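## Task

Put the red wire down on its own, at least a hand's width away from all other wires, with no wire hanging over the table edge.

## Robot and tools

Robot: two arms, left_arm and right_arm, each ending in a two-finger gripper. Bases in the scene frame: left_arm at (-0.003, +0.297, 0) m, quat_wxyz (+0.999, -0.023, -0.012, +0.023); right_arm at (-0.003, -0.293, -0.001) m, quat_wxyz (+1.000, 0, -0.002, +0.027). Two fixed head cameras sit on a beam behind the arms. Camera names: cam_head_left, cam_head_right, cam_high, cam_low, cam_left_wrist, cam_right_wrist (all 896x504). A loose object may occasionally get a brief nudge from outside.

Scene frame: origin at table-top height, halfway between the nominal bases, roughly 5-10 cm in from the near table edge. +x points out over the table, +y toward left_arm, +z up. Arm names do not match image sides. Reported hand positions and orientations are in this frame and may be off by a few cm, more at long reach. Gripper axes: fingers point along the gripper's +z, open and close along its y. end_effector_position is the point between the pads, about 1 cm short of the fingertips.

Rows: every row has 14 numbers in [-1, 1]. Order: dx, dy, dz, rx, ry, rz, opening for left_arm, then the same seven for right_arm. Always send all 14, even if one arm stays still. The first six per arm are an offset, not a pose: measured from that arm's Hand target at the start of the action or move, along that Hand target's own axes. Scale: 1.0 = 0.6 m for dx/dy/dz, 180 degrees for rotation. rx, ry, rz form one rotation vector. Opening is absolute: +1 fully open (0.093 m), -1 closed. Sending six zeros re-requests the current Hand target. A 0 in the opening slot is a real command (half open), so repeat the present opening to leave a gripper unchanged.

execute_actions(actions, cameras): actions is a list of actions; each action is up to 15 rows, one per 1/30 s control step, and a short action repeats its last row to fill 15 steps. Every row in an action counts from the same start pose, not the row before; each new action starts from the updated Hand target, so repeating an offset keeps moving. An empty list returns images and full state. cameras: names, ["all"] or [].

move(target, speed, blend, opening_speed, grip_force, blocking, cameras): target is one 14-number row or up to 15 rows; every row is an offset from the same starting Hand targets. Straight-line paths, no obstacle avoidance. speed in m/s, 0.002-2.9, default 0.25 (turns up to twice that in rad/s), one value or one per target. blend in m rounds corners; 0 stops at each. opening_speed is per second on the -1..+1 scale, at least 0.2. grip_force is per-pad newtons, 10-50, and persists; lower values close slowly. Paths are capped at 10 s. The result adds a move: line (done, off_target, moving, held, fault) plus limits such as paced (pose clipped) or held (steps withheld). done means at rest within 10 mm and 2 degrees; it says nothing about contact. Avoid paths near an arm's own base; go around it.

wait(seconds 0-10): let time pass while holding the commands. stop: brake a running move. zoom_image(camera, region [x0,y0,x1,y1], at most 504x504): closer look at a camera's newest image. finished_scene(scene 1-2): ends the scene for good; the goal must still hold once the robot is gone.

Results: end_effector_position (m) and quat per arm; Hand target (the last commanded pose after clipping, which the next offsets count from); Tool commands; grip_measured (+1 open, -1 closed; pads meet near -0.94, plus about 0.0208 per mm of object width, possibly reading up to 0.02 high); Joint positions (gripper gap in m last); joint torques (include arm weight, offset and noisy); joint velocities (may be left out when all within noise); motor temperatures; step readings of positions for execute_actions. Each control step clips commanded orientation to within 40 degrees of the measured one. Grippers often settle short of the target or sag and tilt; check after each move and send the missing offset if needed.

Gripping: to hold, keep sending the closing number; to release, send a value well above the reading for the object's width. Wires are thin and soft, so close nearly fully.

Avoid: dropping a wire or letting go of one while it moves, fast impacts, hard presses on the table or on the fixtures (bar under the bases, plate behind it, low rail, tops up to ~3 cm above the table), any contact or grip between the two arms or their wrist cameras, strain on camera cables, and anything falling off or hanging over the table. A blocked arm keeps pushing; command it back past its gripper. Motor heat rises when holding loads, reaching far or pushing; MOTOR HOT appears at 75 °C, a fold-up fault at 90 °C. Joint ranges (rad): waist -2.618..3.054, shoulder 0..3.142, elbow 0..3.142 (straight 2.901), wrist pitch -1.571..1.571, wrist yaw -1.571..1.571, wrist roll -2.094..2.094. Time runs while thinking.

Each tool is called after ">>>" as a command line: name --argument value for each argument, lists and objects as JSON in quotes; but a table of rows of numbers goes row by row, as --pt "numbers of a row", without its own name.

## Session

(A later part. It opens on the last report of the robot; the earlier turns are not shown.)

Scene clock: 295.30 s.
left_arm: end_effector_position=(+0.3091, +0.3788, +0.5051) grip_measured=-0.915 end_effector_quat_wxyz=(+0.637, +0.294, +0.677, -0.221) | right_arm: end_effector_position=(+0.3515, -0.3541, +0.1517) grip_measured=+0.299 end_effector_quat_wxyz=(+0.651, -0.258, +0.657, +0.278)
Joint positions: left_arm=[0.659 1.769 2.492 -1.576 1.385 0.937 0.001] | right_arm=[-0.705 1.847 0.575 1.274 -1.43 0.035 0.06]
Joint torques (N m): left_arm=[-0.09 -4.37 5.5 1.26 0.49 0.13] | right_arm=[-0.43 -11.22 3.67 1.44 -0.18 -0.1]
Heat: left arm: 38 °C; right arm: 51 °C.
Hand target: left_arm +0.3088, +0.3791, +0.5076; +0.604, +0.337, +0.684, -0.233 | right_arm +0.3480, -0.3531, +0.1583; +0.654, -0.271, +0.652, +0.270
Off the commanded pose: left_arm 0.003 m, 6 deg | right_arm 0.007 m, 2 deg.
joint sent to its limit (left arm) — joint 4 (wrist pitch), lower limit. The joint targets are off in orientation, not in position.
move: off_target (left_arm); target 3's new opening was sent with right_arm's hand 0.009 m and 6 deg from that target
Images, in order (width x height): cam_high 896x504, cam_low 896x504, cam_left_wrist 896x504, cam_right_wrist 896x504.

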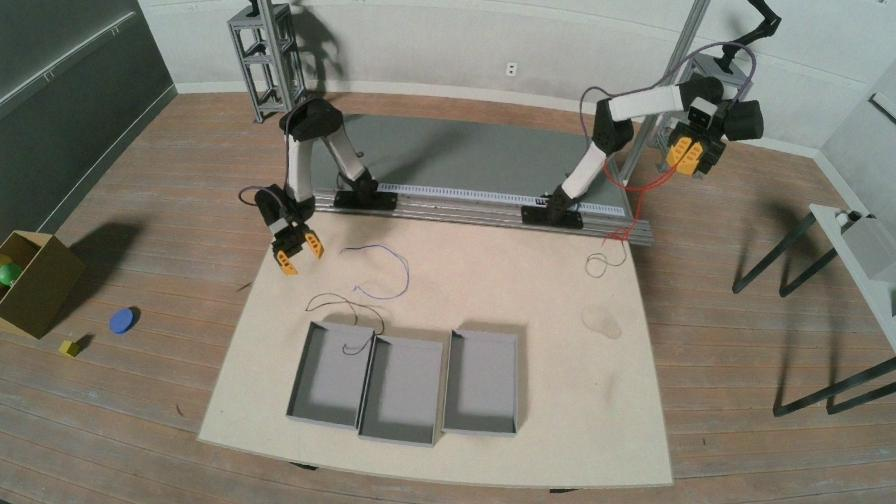

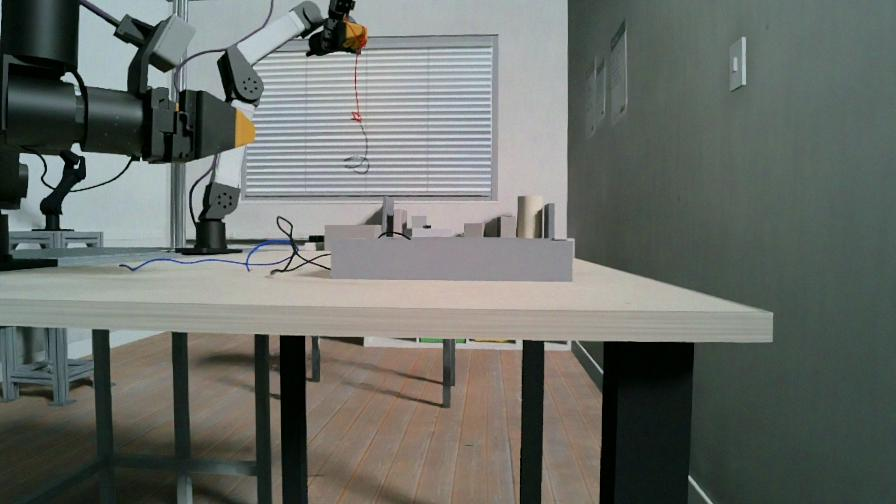

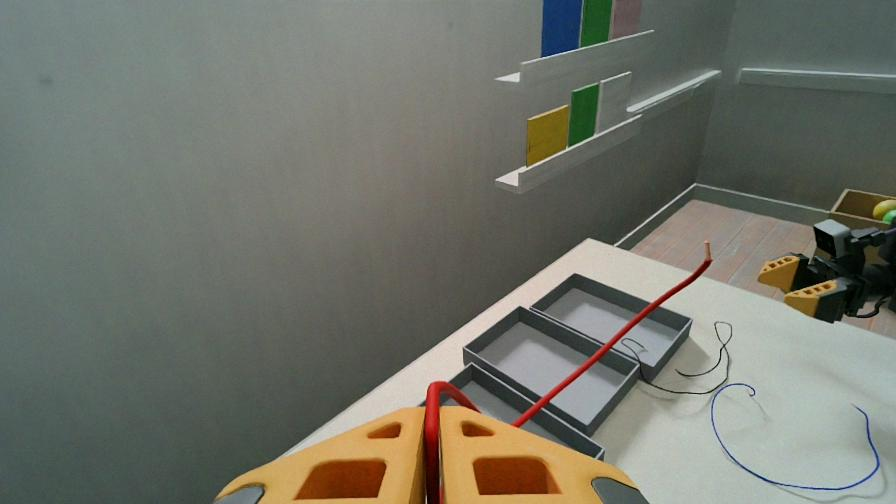

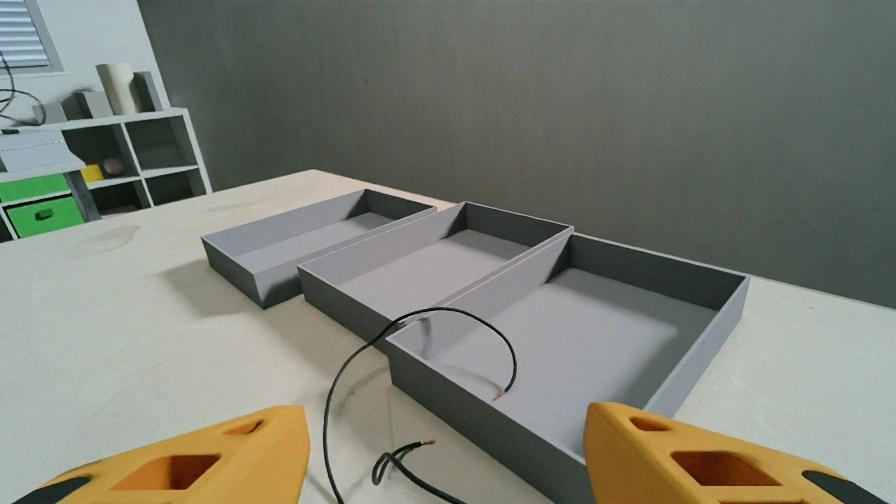

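>>> move --target '[0.071,-0.233,0.263,0,0,0,-0.921875,-0.05,0.378,0.312,-0.167,0,0,0.3]' --speed 0.25 --cameras '["cam_high","cam_left_wrist","cam_low","cam_right_wrist"]'

>>> zoom_image --camera "cam_high" --region '[400, 190, 640, 330]'

>>> zoom_image --camera "cam_low" --region '[240, 0, 480, 240]'

Scene clock: 303.60 s.
left_arm: end_effector_position=(+0.3123, +0.1814, +0.4198) grip_measured=-0.915 end_effector_quat_wxyz=(+0.591, +0.336, +0.694, -0.236) | right_arm: end_effector_position=(+0.3123, -0.0623, +0.1884) grip_measured=+0.299 end_effector_quat_wxyz=(+0.556, -0.431, +0.559, +0.439)
Joint positions: left_arm=[-0.112 1.179 1.401 -0.549 0.735 0.308 0.001] | right_arm=[0.187 1.656 0.565 1.097 -1.084 0.019 0.06]
Joint torques (N m): left_arm=[-0.99 -3.86 5.41 2.44 0.07 -0.14] | right_arm=[0.46 -6.12 6.48 1.69 0.17 -0.08]
Heat: left arm: 38 °C; right arm: 52 °C.
Hand target: left_arm +0.3087, +0.1794, +0.4276; +0.604, +0.337, +0.684, -0.233 | right_arm +0.3199, -0.0604, +0.1885; +0.562, -0.431, +0.560, +0.430
Off the commanded pose: left_arm 0.009 m, 2 deg | right_arm 0.008 m, 1 deg.
move: done
Images, in order (width x height): cam_high 896x504, cam_low 896x504, cam_left_wrist 896x504, cam_right_wrist 896x504.

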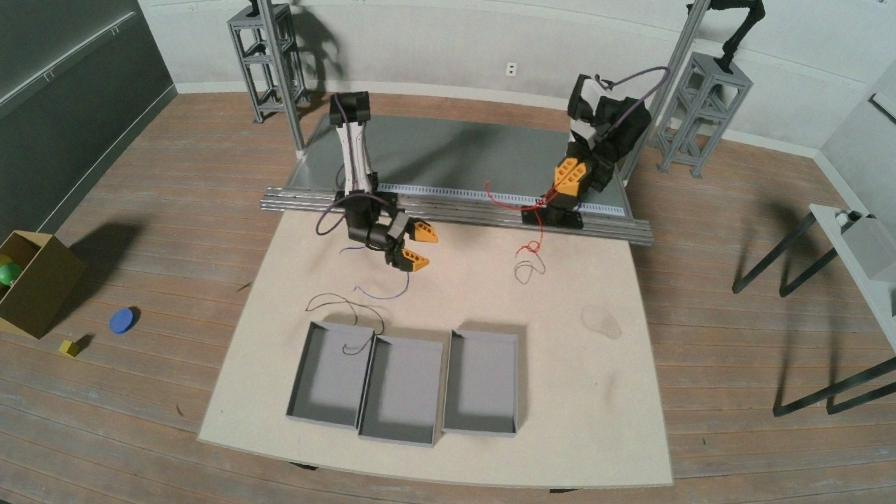

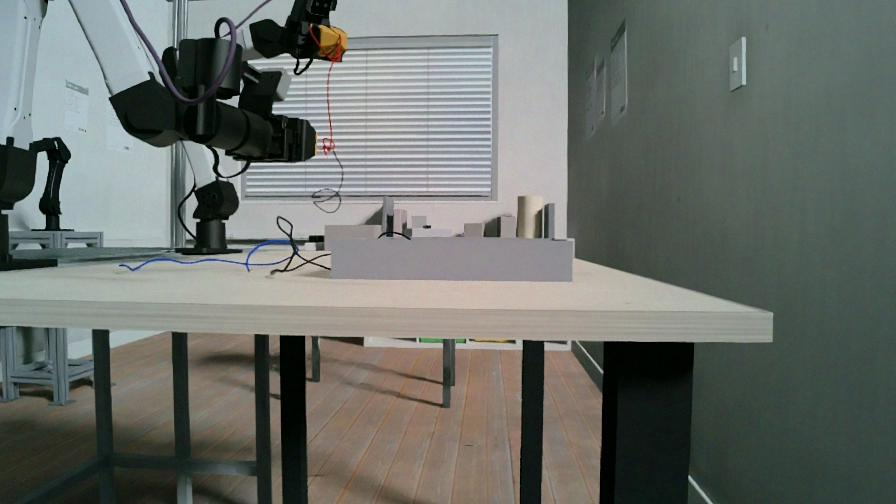

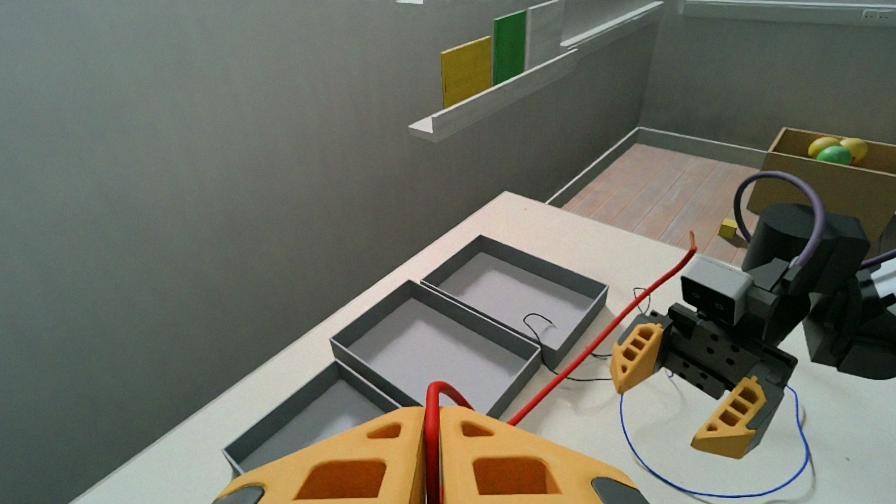

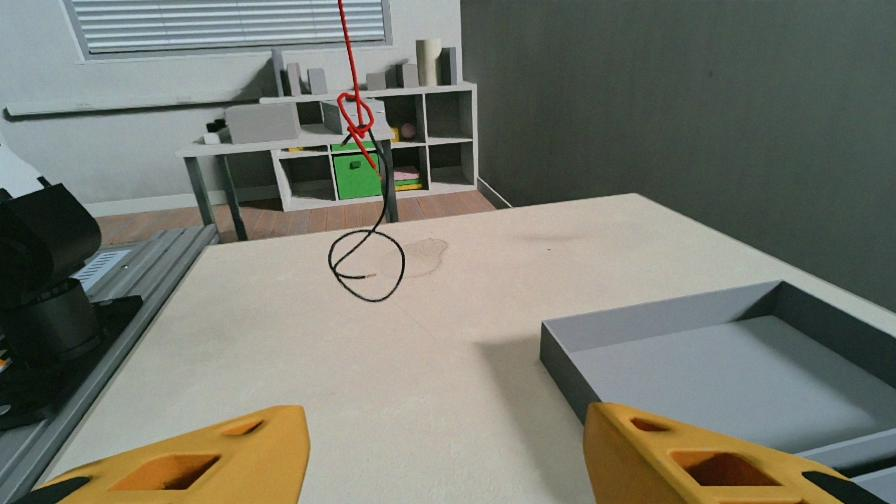

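Scaled by 2.100 from the camera's 896x504 image, which has a finer 1280x720 frame.

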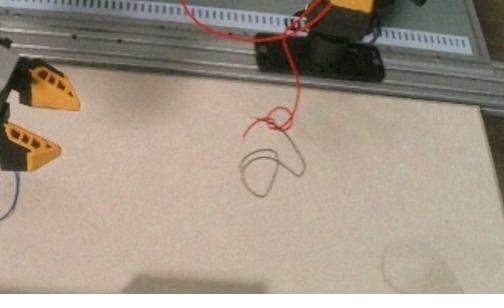

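Scaled by 2.100 from the camera's 896x504 image, which has a finer 1280x720 frame.

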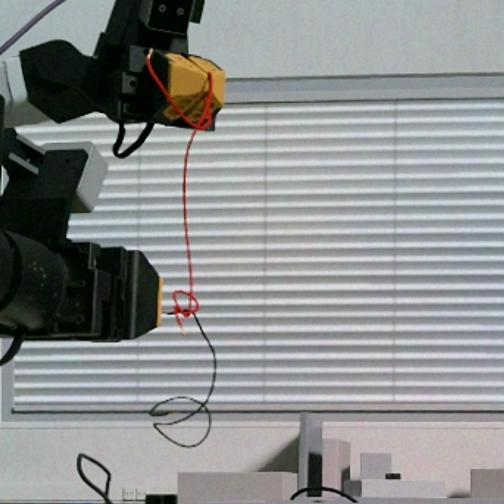

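>>> move --target '[0,0,0,0,0,0,-0.921875,0.08,0.058,0.267,0,0,0,0.3]' --speed 0.25 --cameras '["cam_high","cam_low","cam_right_wrist"]'

>>> zoom_image --camera "cam_high" --region '[400, 190, 640, 330]'

>>> zoom_image --camera "cam_low" --region '[240, 0, 480, 240]'

Scene clock: 310.67 s.
left_arm: end_effector_position=(+0.3124, +0.1815, +0.4199) grip_measured=-0.915 end_effector_quat_wxyz=(+0.592, +0.336, +0.694, -0.236) | right_arm: end_effector_position=(+0.3203, +0.1006, +0.1400) grip_measured=+0.299 end_effector_quat_wxyz=(+0.550, -0.432, +0.563, +0.440)
Joint positions: left_arm=[-0.112 1.179 1.401 -0.548 0.734 0.307 0.001] | right_arm=[0.629 2.06 0.87 1.179 -0.647 0.016 0.06]
Joint torques (N m): left_arm=[-0.96 -3.93 5.5 2.47 0.07 -0.15] | right_arm=[0.05 -10.04 6.61 2.12 0.13 0.03]
Heat: left arm: 38 °C; right arm: 51 °C.
Hand target: left_arm +0.3088, +0.1794, +0.4276; +0.604, +0.337, +0.684, -0.233 | right_arm +0.3279, +0.1034, +0.1405; +0.562, -0.431, +0.560, +0.430
Off the commanded pose: left_arm 0.009 m, 2 deg | right_arm 0.008 m, 2 deg.
move: done
Images, in order (width x height): cam_high 896x504, cam_low 896x504, cam_right_wrist 896x504.

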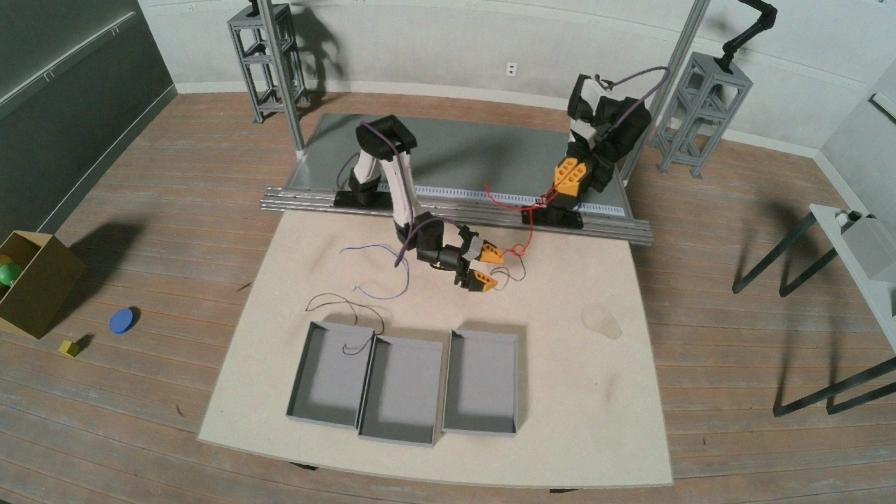

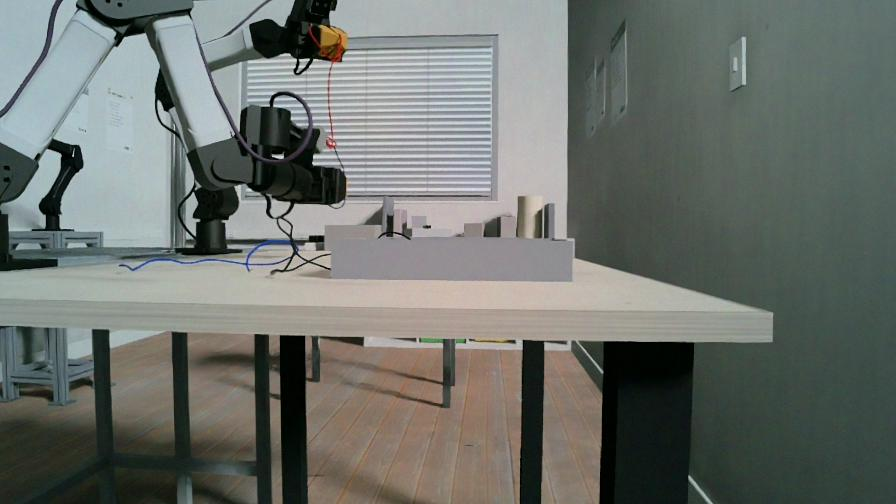

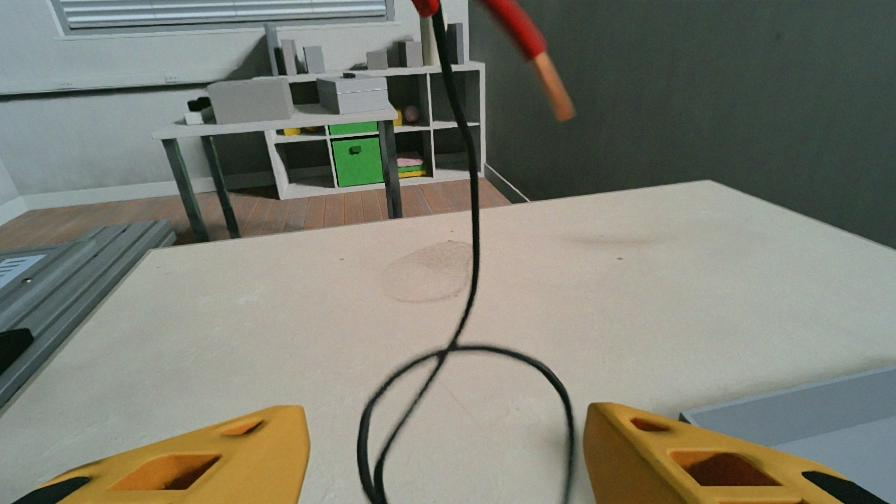

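Scaled by 2.100 from the camera's 896x504 image, which has a finer 1280x720 frame.

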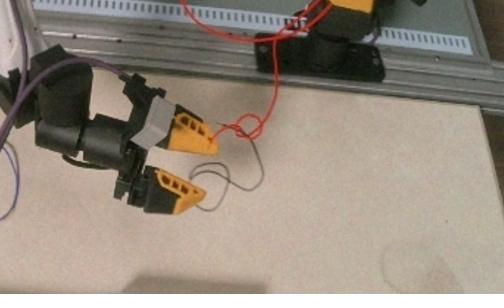

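Scaled by 2.100 from the camera's 896x504 image, which has a finer 1280x720 frame.

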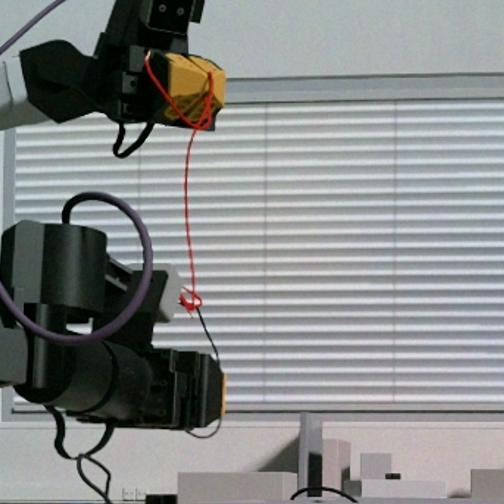

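>>> move --pt "0 0 0 0 0 0 -0.921875 0.01 0 0.075 0 0 0 0.3" --pt "0 0 0 0 0 0 -0.921875 0.01 0 0.075 0 0 0 -1" --speed 0.15 --cameras '["cam_right_wrist","cam_high"]'

>>> zoom_image --camera "cam_high" --region '[400, 190, 640, 330]'

Scene clock: 315.40 s.
left_arm: end_effector_position=(+0.3124, +0.1815, +0.4199) grip_measured=-0.915 end_effector_quat_wxyz=(+0.592, +0.336, +0.694, -0.236) | right_arm: end_effector_position=(+0.3337, +0.1426, +0.1390) grip_measured=-0.991 end_effector_quat_wxyz=(+0.558, -0.431, +0.557, +0.439)
Joint positions: left_arm=[-0.112 1.179 1.401 -0.548 0.734 0.307 0.001] | right_arm=[0.69 2.168 1.042 1.135 -0.582 0.016 0]
Joint torques (N m): left_arm=[-0.98 -3.9 5.49 2.47 0.08 -0.14] | right_arm=[0.53 -11.54 6.83 1.86 0.18 -0.07]
Heat: left arm: 38 °C; right arm: 52 °C.
Hand target: left_arm +0.3088, +0.1794, +0.4276; +0.604, +0.337, +0.684, -0.233 | right_arm +0.3395, +0.1468, +0.1346; +0.562, -0.431, +0.560, +0.430
Off the commanded pose: left_arm 0.009 m, 2 deg | right_arm 0.008 m, 1 deg.
move: done
Images, in order (width x height): cam_high 896x504, cam_right_wrist 896x504.

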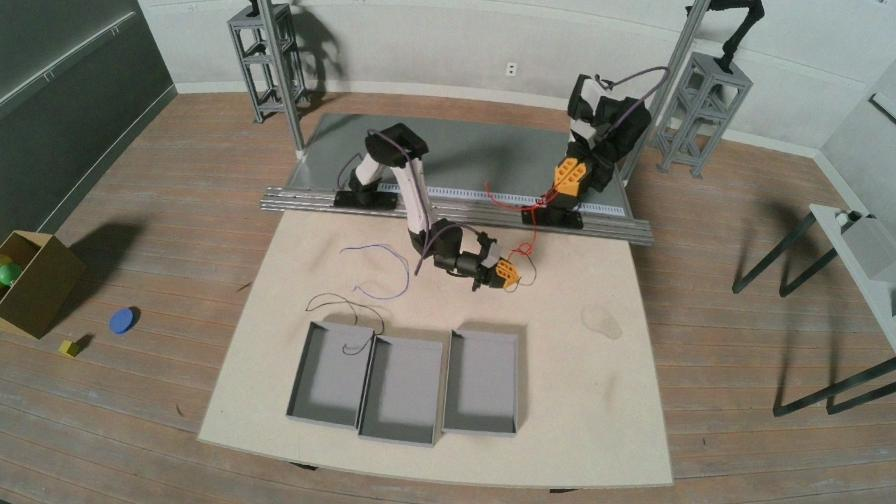

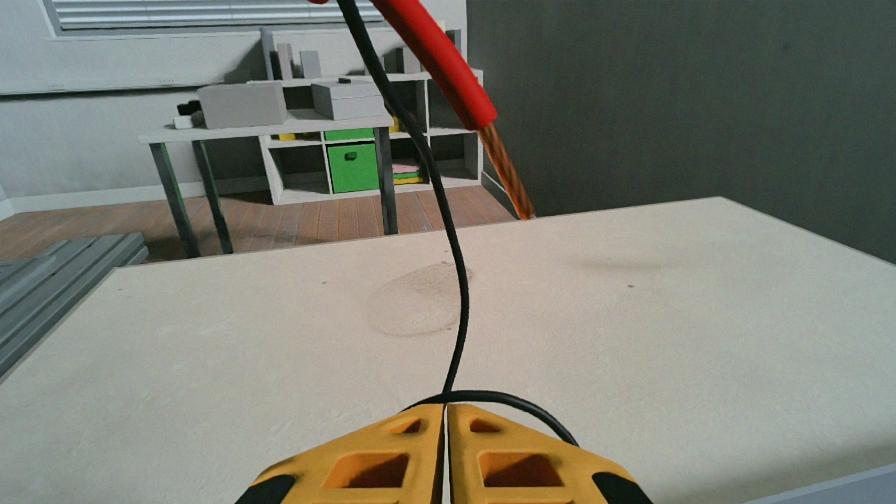

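Scaled by 2.100 from the camera's 896x504 image, which has a finer 1280x720 frame.

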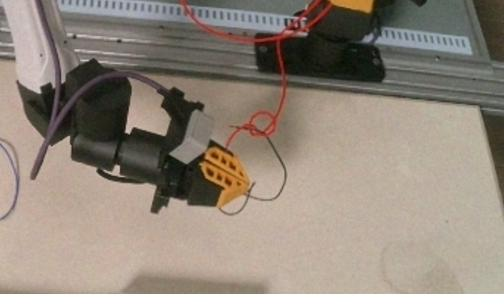

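>>> move --target '[0,0,0,0,0,0,-0.921875,0.02,-0.05,-0.3,0,0,0,-1]' --speed 0.15 --cameras '["cam_right_wrist","cam_high","cam_left_wrist"]'

>>> zoom_image --camera "cam_high" --region '[400, 190, 640, 330]'

Scene clock: 320.50 s.
left_arm: end_effector_position=(+0.3124, +0.1815, +0.4199) grip_measured=-0.915 end_effector_quat_wxyz=(+0.592, +0.336, +0.694, -0.236) | right_arm: end_effector_position=(+0.3263, -0.0332, +0.1136) grip_measured=-0.991 end_effector_quat_wxyz=(+0.553, -0.422, +0.573, +0.434)
Joint positions: left_arm=[-0.112 1.179 1.401 -0.548 0.734 0.307 0.001] | right_arm=[0.276 2.017 0.583 1.411 -0.971 0.013 0]
Joint torques (N m): left_arm=[-0.99 -3.92 5.48 2.46 0.08 -0.13] | right_arm=[0.13 -12.56 2.41 1.91 -0.12 0]
Heat: left arm: 39 °C; right arm: 53 °C.
Hand target: left_arm +0.3088, +0.1794, +0.4276; +0.604, +0.337, +0.684, -0.233 | right_arm +0.3220, -0.0348, +0.1223; +0.562, -0.431, +0.560, +0.430
Off the commanded pose: left_arm 0.009 m, 2 deg | right_arm 0.010 m, 2 deg.
move: done
Images, in order (width x height): cam_high 896x504, cam_left_wrist 896x504, cam_right_wrist 896x504.

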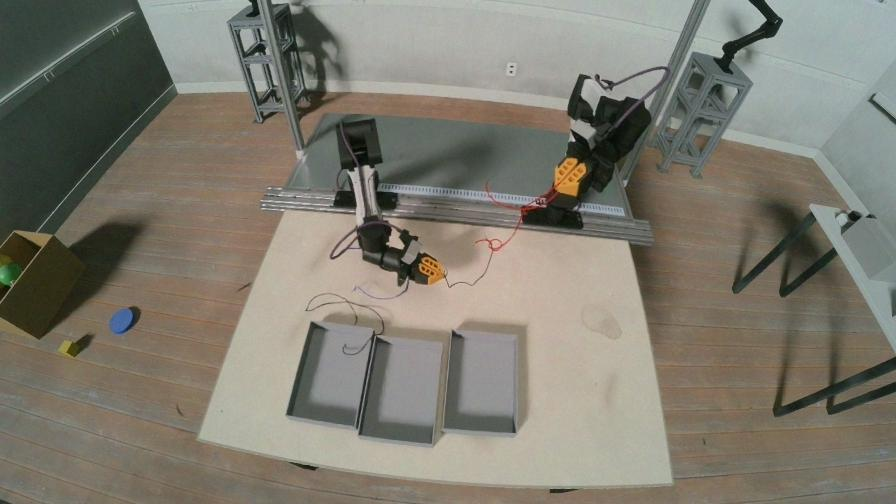

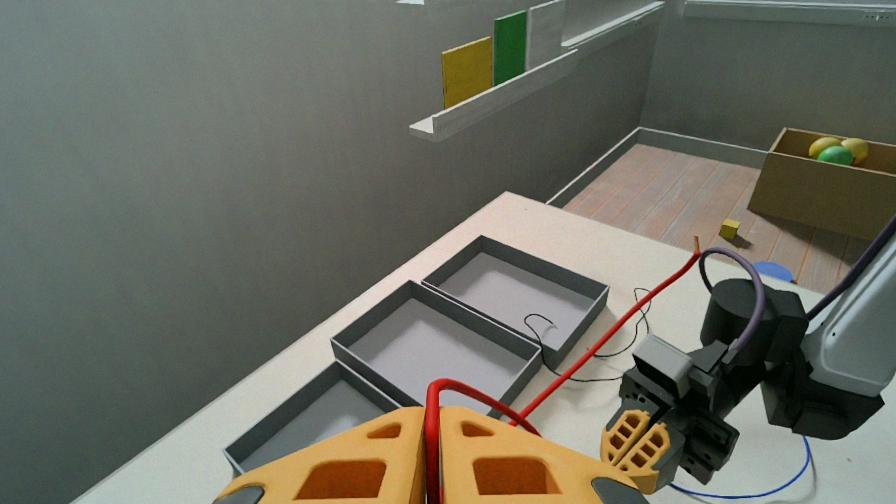

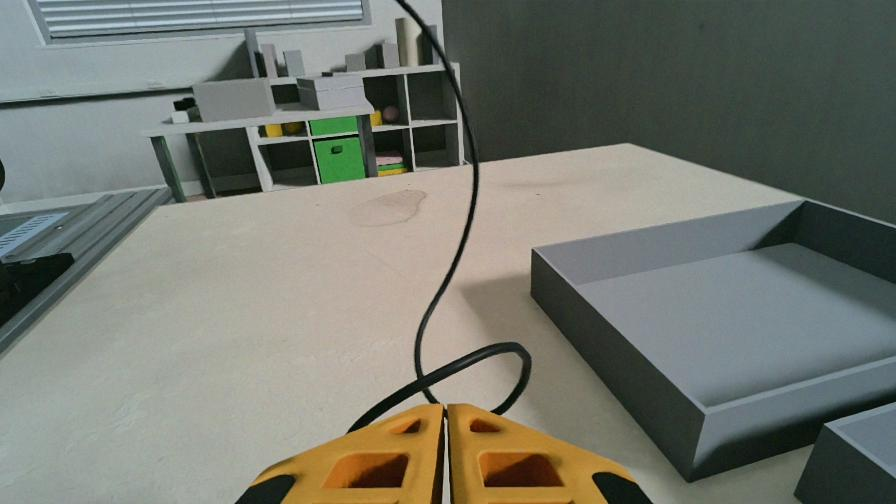

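Scaled by 2.100 from the camera's 896x504 image, which has a finer 1280x720 frame.

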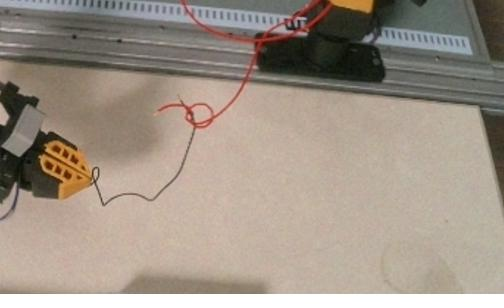

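Gripped. Pull and tug.

>>> move --pt "0 0 0 0 0 0 -0.921875 0 0.05 -0.2 0 0 0 -1" --pt "0.05 0 0 0 0 0 -0.921875 0 0.05 -0.05 0 0 0 -1" --pt "0 0 0 0 0 0 -0.921875 0 0.06 -0.25 0 0 0 -1" --speed 0.25 --cameras '["cam_high","cam_left_wrist"]'

>>> zoom_image --camera "cam_high" --region '[360, 190, 600, 330]'

Scene clock: 327.70 s.
left_arm: end_effector_position=(+0.3071, +0.1810, +0.4181) grip_measured=-0.915 end_effector_quat_wxyz=(+0.597, +0.338, +0.689, -0.234) | right_arm: end_effector_position=(+0.2527, -0.1698, +0.1167) grip_measured=-0.991 end_effector_quat_wxyz=(+0.549, -0.416, +0.575, +0.441)
Joint positions: left_arm=[-0.114 1.15 1.364 -0.522 0.735 0.306 0.001] | right_arm=[-0.237 1.811 0.235 1.483 -1.487 -0.04 0]
Joint torques (N m): left_arm=[-0.8 -1.66 8.18 2.2 0.06 -0.13] | right_arm=[-0.31 -8.42 1.57 1.83 -0.2 -0.06]
Motor temperatures (°C): left_arm=[25 33 38 39 28 25 26] | right_arm=[26 54 34 39 27 24 30]
Heat: left arm: 39 °C; right arm: 54 °C.
Hand target: left_arm +0.3087, +0.1794, +0.4276; +0.604, +0.337, +0.684, -0.233 | right_arm +0.2486, -0.1704, +0.1221; +0.562, -0.431, +0.560, +0.430
Off the commanded pose: left_arm 0.010 m, 1 deg | right_arm 0.007 m, 3 deg.
move: off_target (right_arm)
Images, in order (width x height): cam_high 896x504, cam_left_wrist 896x504.

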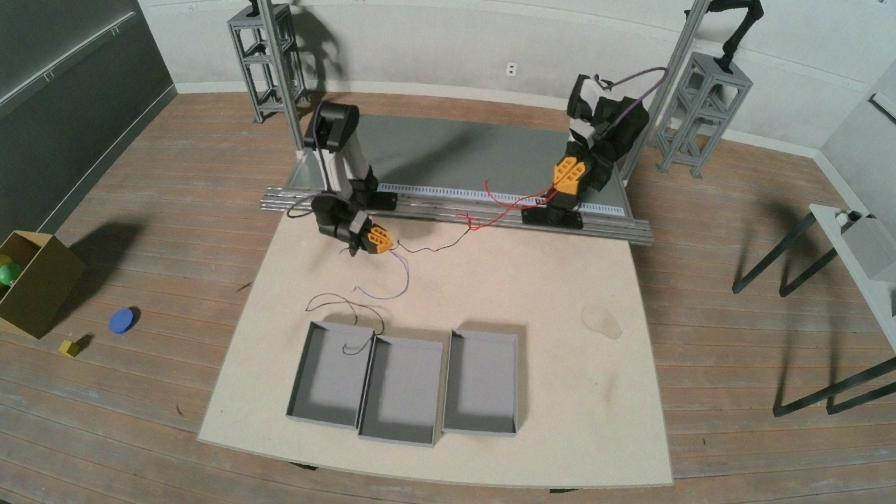

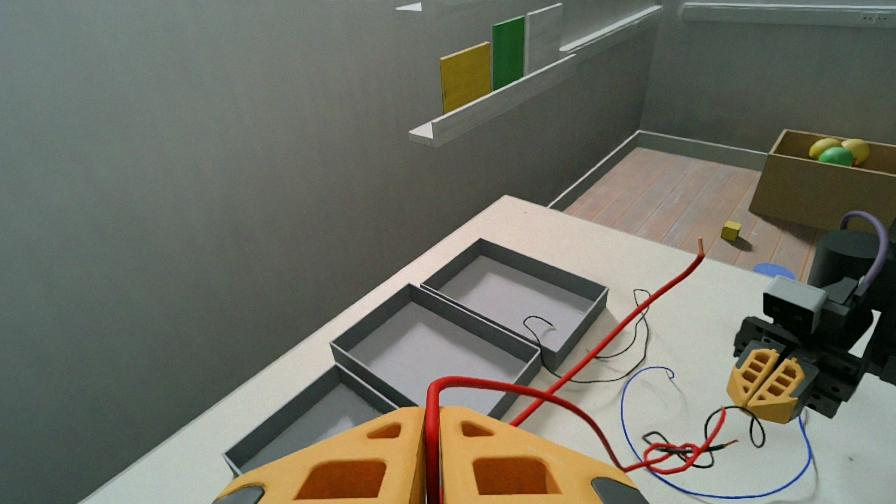

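Scaled by 2.100 from the camera's 896x504 image, which has a finer 1280x720 frame.

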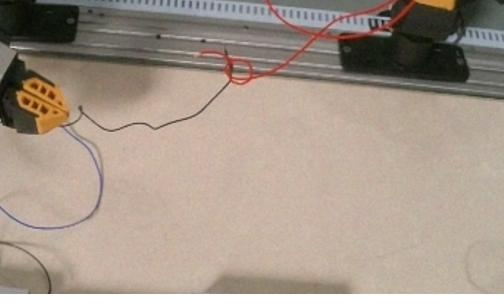

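>>> move --pt "0 0 0 0 0 0 -0.921875 0 -0.152 -0.184 0.167 0 0 -1" --pt "0.0363 0.133 -0.145 0 0 0 -0.921875 0 -0.152 -0.184 0.167 0 0 -1" --speed 0.25 --cameras '["cam_high","cam_left_wrist"]'

>>> zoom_image --camera "cam_high" --region '[400, 190, 640, 330]'

Scene clock: 335.63 s.
left_arm: end_effector_position=(+0.3086, +0.2992, +0.4197) grip_measured=-0.915 end_effector_quat_wxyz=(+0.597, +0.326, +0.693, -0.239) | right_arm: end_effector_position=(+0.3023, -0.2945, +0.1184) grip_measured=-0.991 end_effector_quat_wxyz=(+0.642, -0.268, +0.658, +0.288)
Joint positions: left_arm=[0.41 1.325 1.603 -0.94 1.201 0.702 0.001] | right_arm=[-0.631 1.828 0.278 1.483 -1.386 -0.03 0]
Joint torques (N m): left_arm=[0.1 -2.48 7.72 1.62 0.48 0.15] | right_arm=[-0.27 -5.37 3.55 2.01 0.07 0.25]
Heat: left arm: 39 °C; right arm: 52 °C.
Hand target: left_arm +0.3088, +0.2995, +0.4274; +0.604, +0.337, +0.684, -0.233 | right_arm +0.3081, -0.3005, +0.1222; +0.654, -0.271, +0.652, +0.270
Off the commanded pose: left_arm 0.008 m, 2 deg | right_arm 0.009 m, 3 deg.
move: off_target (right_arm)
Images, in order (width x height): cam_high 896x504, cam_left_wrist 896x504.

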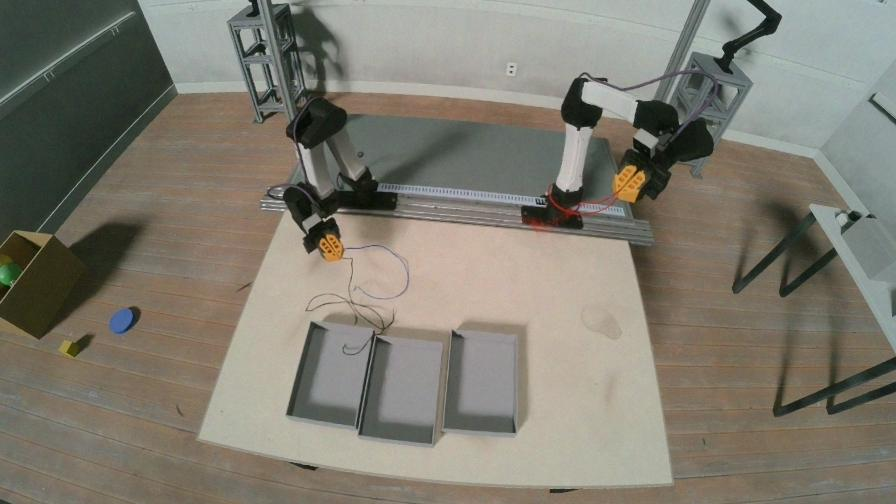

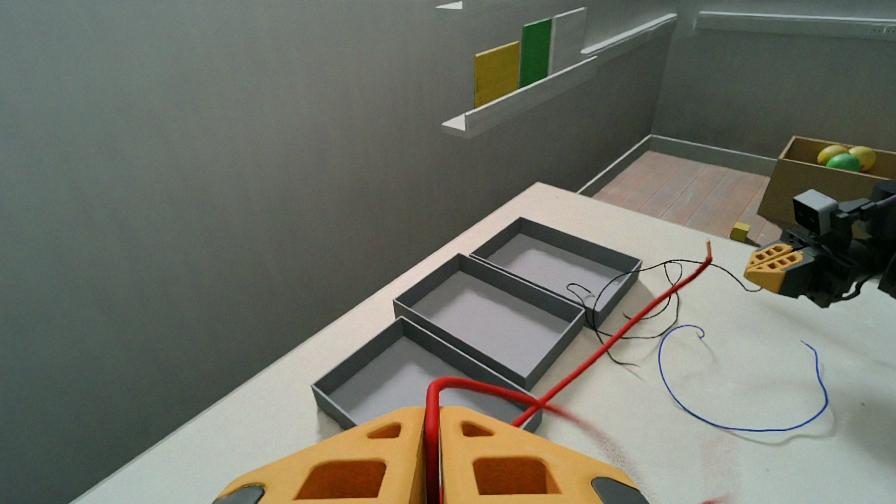

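Scaled by 2.100 from the camera's 896x504 image, which has a finer 1280x720 frame.

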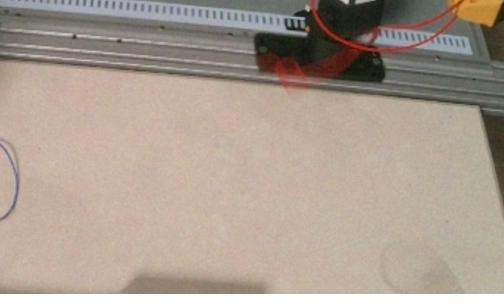

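>>> move --pt "0.361 0.044 0.199 0 0 0 -0.921875 0.105 0 0 0 0 0 -1" --pt "0.361 0.044 0.199 0 0 0 -0.921875 0.105 0 0 0 0 0 -0.2" --pt "0.45 0.035 0.215 0 0 0 -0.921875 -0.08 0 -0.1 0 0 0 0" --speed 0.2 --cameras '["cam_high","cam_left_wrist","cam_low","cam_head_left"]'

>>> zoom_image --camera "cam_high" --region '[280, 190, 640, 360]'

>>> zoom_image --camera "cam_low" --region '[200, 60, 440, 300]'

Scene clock: 349.40 s.
left_arm: end_effector_position=(+0.3981, +0.2711, +0.1457) grip_measured=-0.915 end_effector_quat_wxyz=(+0.602, +0.335, +0.686, -0.233) | right_arm: end_effector_position=(+0.2701, -0.3449, +0.1721) grip_measured=-0.001 end_effector_quat_wxyz=(+0.666, -0.254, +0.658, +0.242)
Joint positions: left_arm=[0.245 1.701 0.712 0.529 1.067 0.508 0.001] | right_arm=[-0.891 1.551 0.285 1.396 -1.554 0.111 0.045]
Joint torques (N m): left_arm=[-0.62 -5 4.66 2.14 0.22 -0.06] | right_arm=[-0.46 -5.76 2.76 1.34 -0.11 0.26]
Heat: left arm: 40 °C; right arm: 50 °C.
Hand target: left_arm +0.3988, +0.2684, +0.1430; +0.604, +0.337, +0.684, -0.233 | right_arm +0.2656, -0.3430, +0.1700; +0.654, -0.271, +0.652, +0.270
Off the commanded pose: left_arm 0.004 m, 0 deg | right_arm 0.005 m, 4 deg.
joint sent to its limit (right arm) — joint 5 (wrist yaw), lower limit. The joint targets are off in orientation, not in position.
move: off_target (right_arm); target 2's new opening was sent with right_arm's hand 0.010 m and 7 deg from that target; target 3's new opening was sent with right_arm's hand 0.005 m and 4 deg from that target
Images, in order (width x height): cam_head_left 896x504, cam_high 896x504, cam_low 896x504, cam_left_wrist 896x504.

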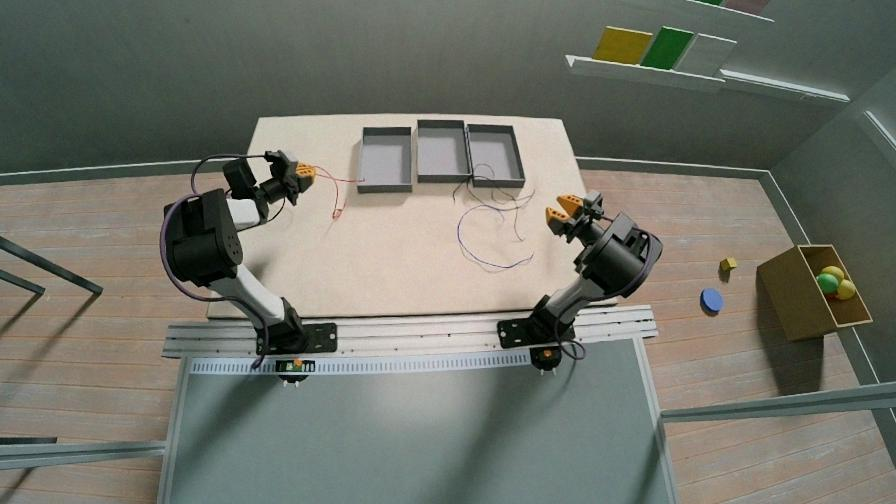

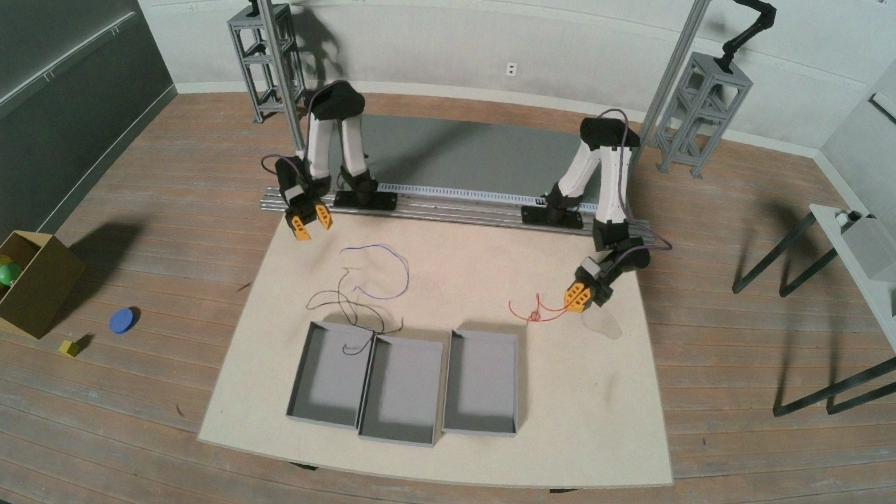

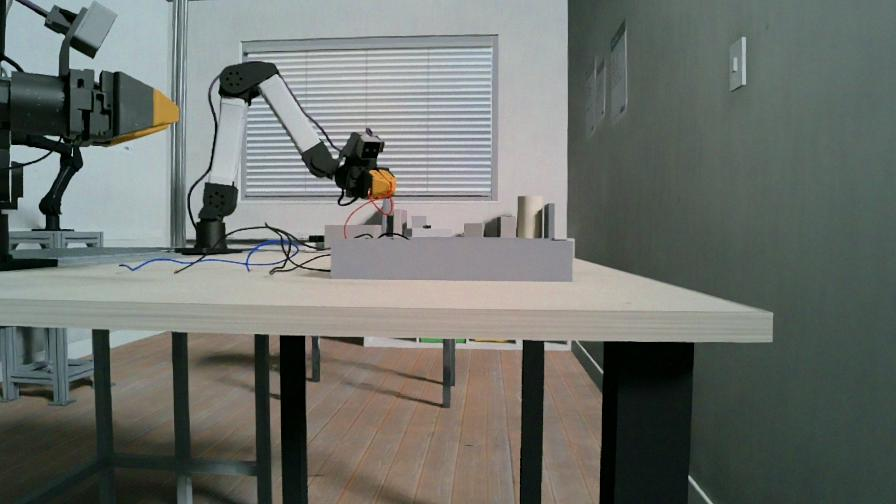

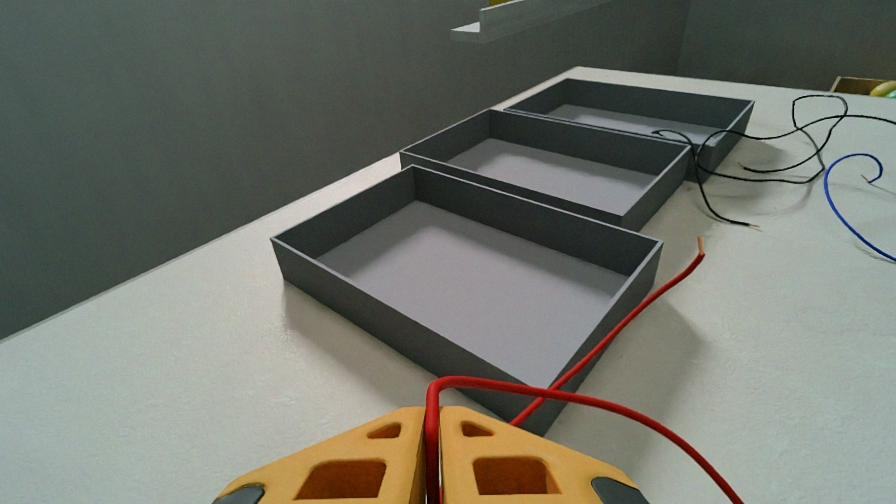

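Scaled by 1.400 from the camera's 896x504 image, which has a finer 1280x720 frame.

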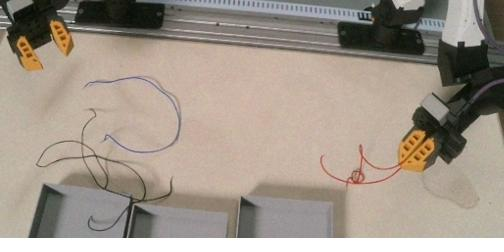

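Scaled by 2.100 from the camera's 896x504 image, which has a finer 1280x720 frame.

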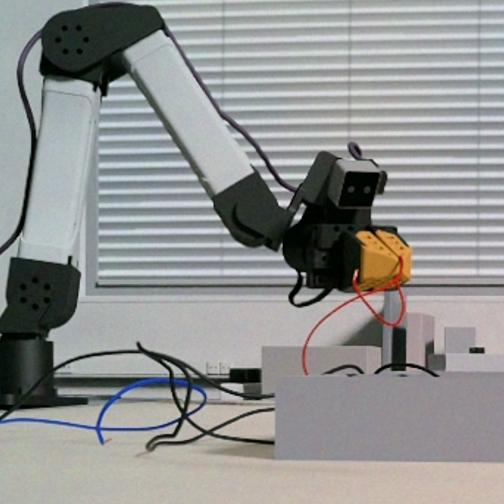

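>>> move --pt "0.161 -0.054 -0.079 0 0 0 -0.921875 0 0 0 0 0 0 0" --pt "0.161 -0.054 -0.079 0 0 0 -0.4 0 0 0 0 0 0 0" --speed 0.12 --cameras '["cam_high","cam_left_wrist","cam_low"]'

>>> zoom_image --camera "cam_low" --region '[200, 60, 440, 300]'

>>> zoom_image --camera "cam_high" --region '[460, 190, 660, 360]'

Scene clock: 355.57 s.
left_arm: end_effector_position=(+0.3392, +0.2987, +0.0531) grip_measured=-0.402 end_effector_quat_wxyz=(+0.597, +0.328, +0.692, -0.238) | right_arm: end_effector_position=(+0.2701, -0.3449, +0.1721) grip_measured=-0.001 end_effector_quat_wxyz=(+0.666, -0.254, +0.658, +0.242)
Joint positions: left_arm=[0.43 1.908 0.489 0.721 1.219 0.744 0.026] | right_arm=[-0.891 1.551 0.285 1.396 -1.554 0.111 0.045]
Joint torques (N m): left_arm=[0.16 -4.72 3.18 1.85 0.49 0.16] | right_arm=[-0.36 -5.94 2.8 1.4 0 0.21]
Motor temperatures (°C): left_arm=[25 33 39 39 28 25 26] | right_arm=[26 49 33 40 27 24 30]
Heat: left arm: 39 °C; right arm: 49 °C.
Hand target: left_arm +0.3388, +0.2987, +0.0529; +0.604, +0.337, +0.684, -0.233 | right_arm +0.2656, -0.3430, +0.1700; +0.654, -0.271, +0.652, +0.270
Off the commanded pose: left_arm 0.000 m, 2 deg | right_arm 0.005 m, 4 deg.
joint sent to its limit (right arm) — joint 5 (wrist yaw), lower limit. The joint targets are off in orientation, not in position.
move: off_target (right_arm)
Images, in order (width x height): cam_high 896x504, cam_low 896x504, cam_left_wrist 896x504.

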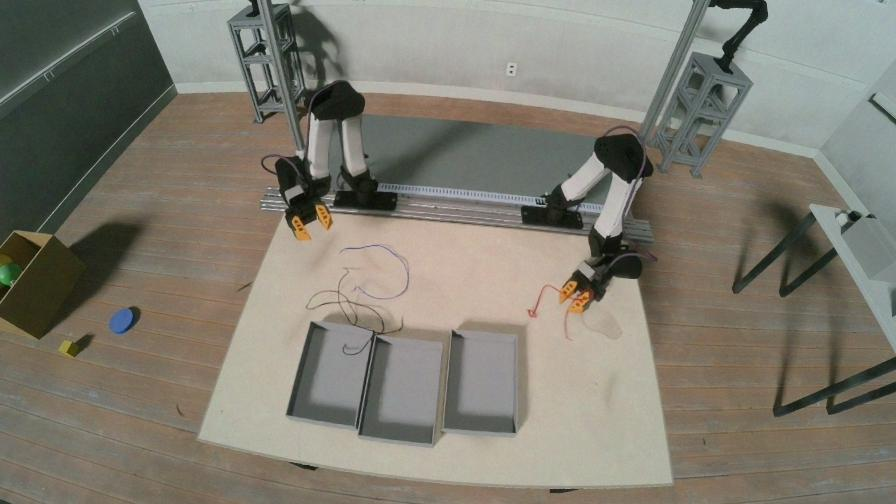

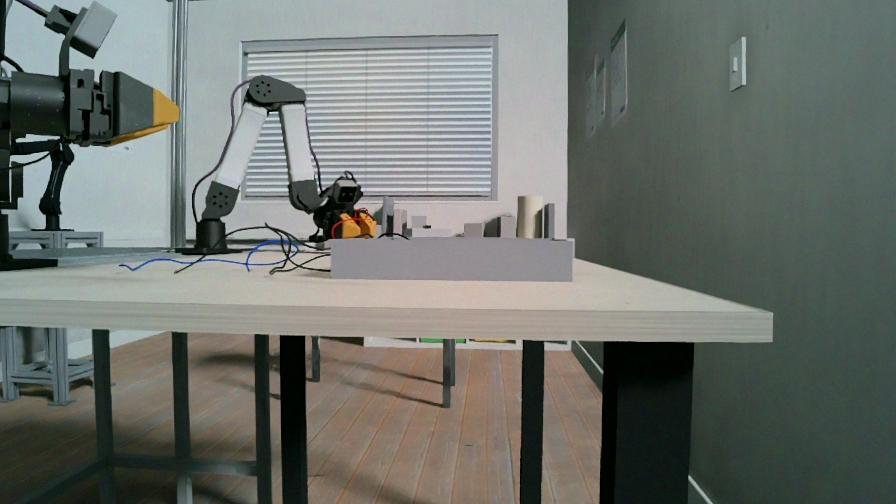

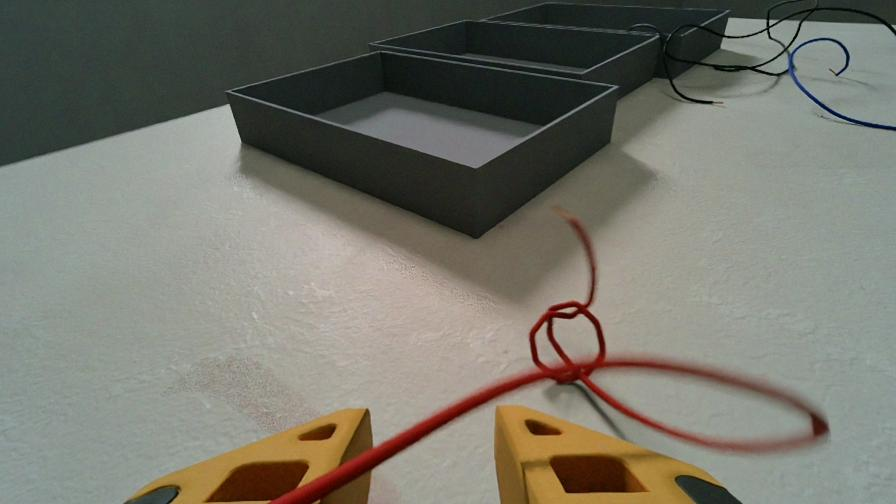

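Scaled by 2.100 from the camera's 896x504 image, which has a finer 1280x720 frame.

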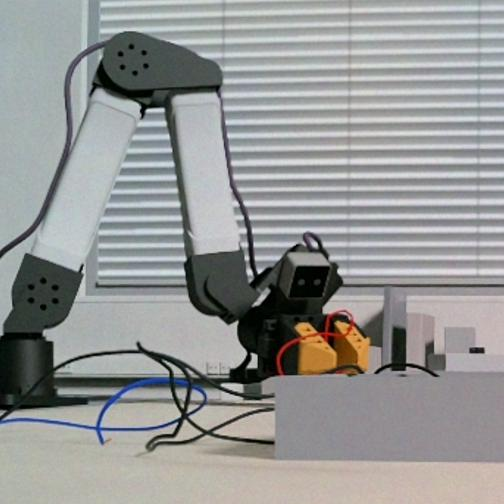

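Scaled by 2.520 from the camera's 896x504 image, which has a finer 1280x720 frame.

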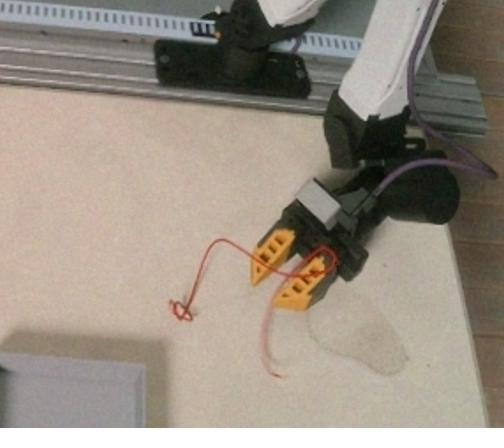

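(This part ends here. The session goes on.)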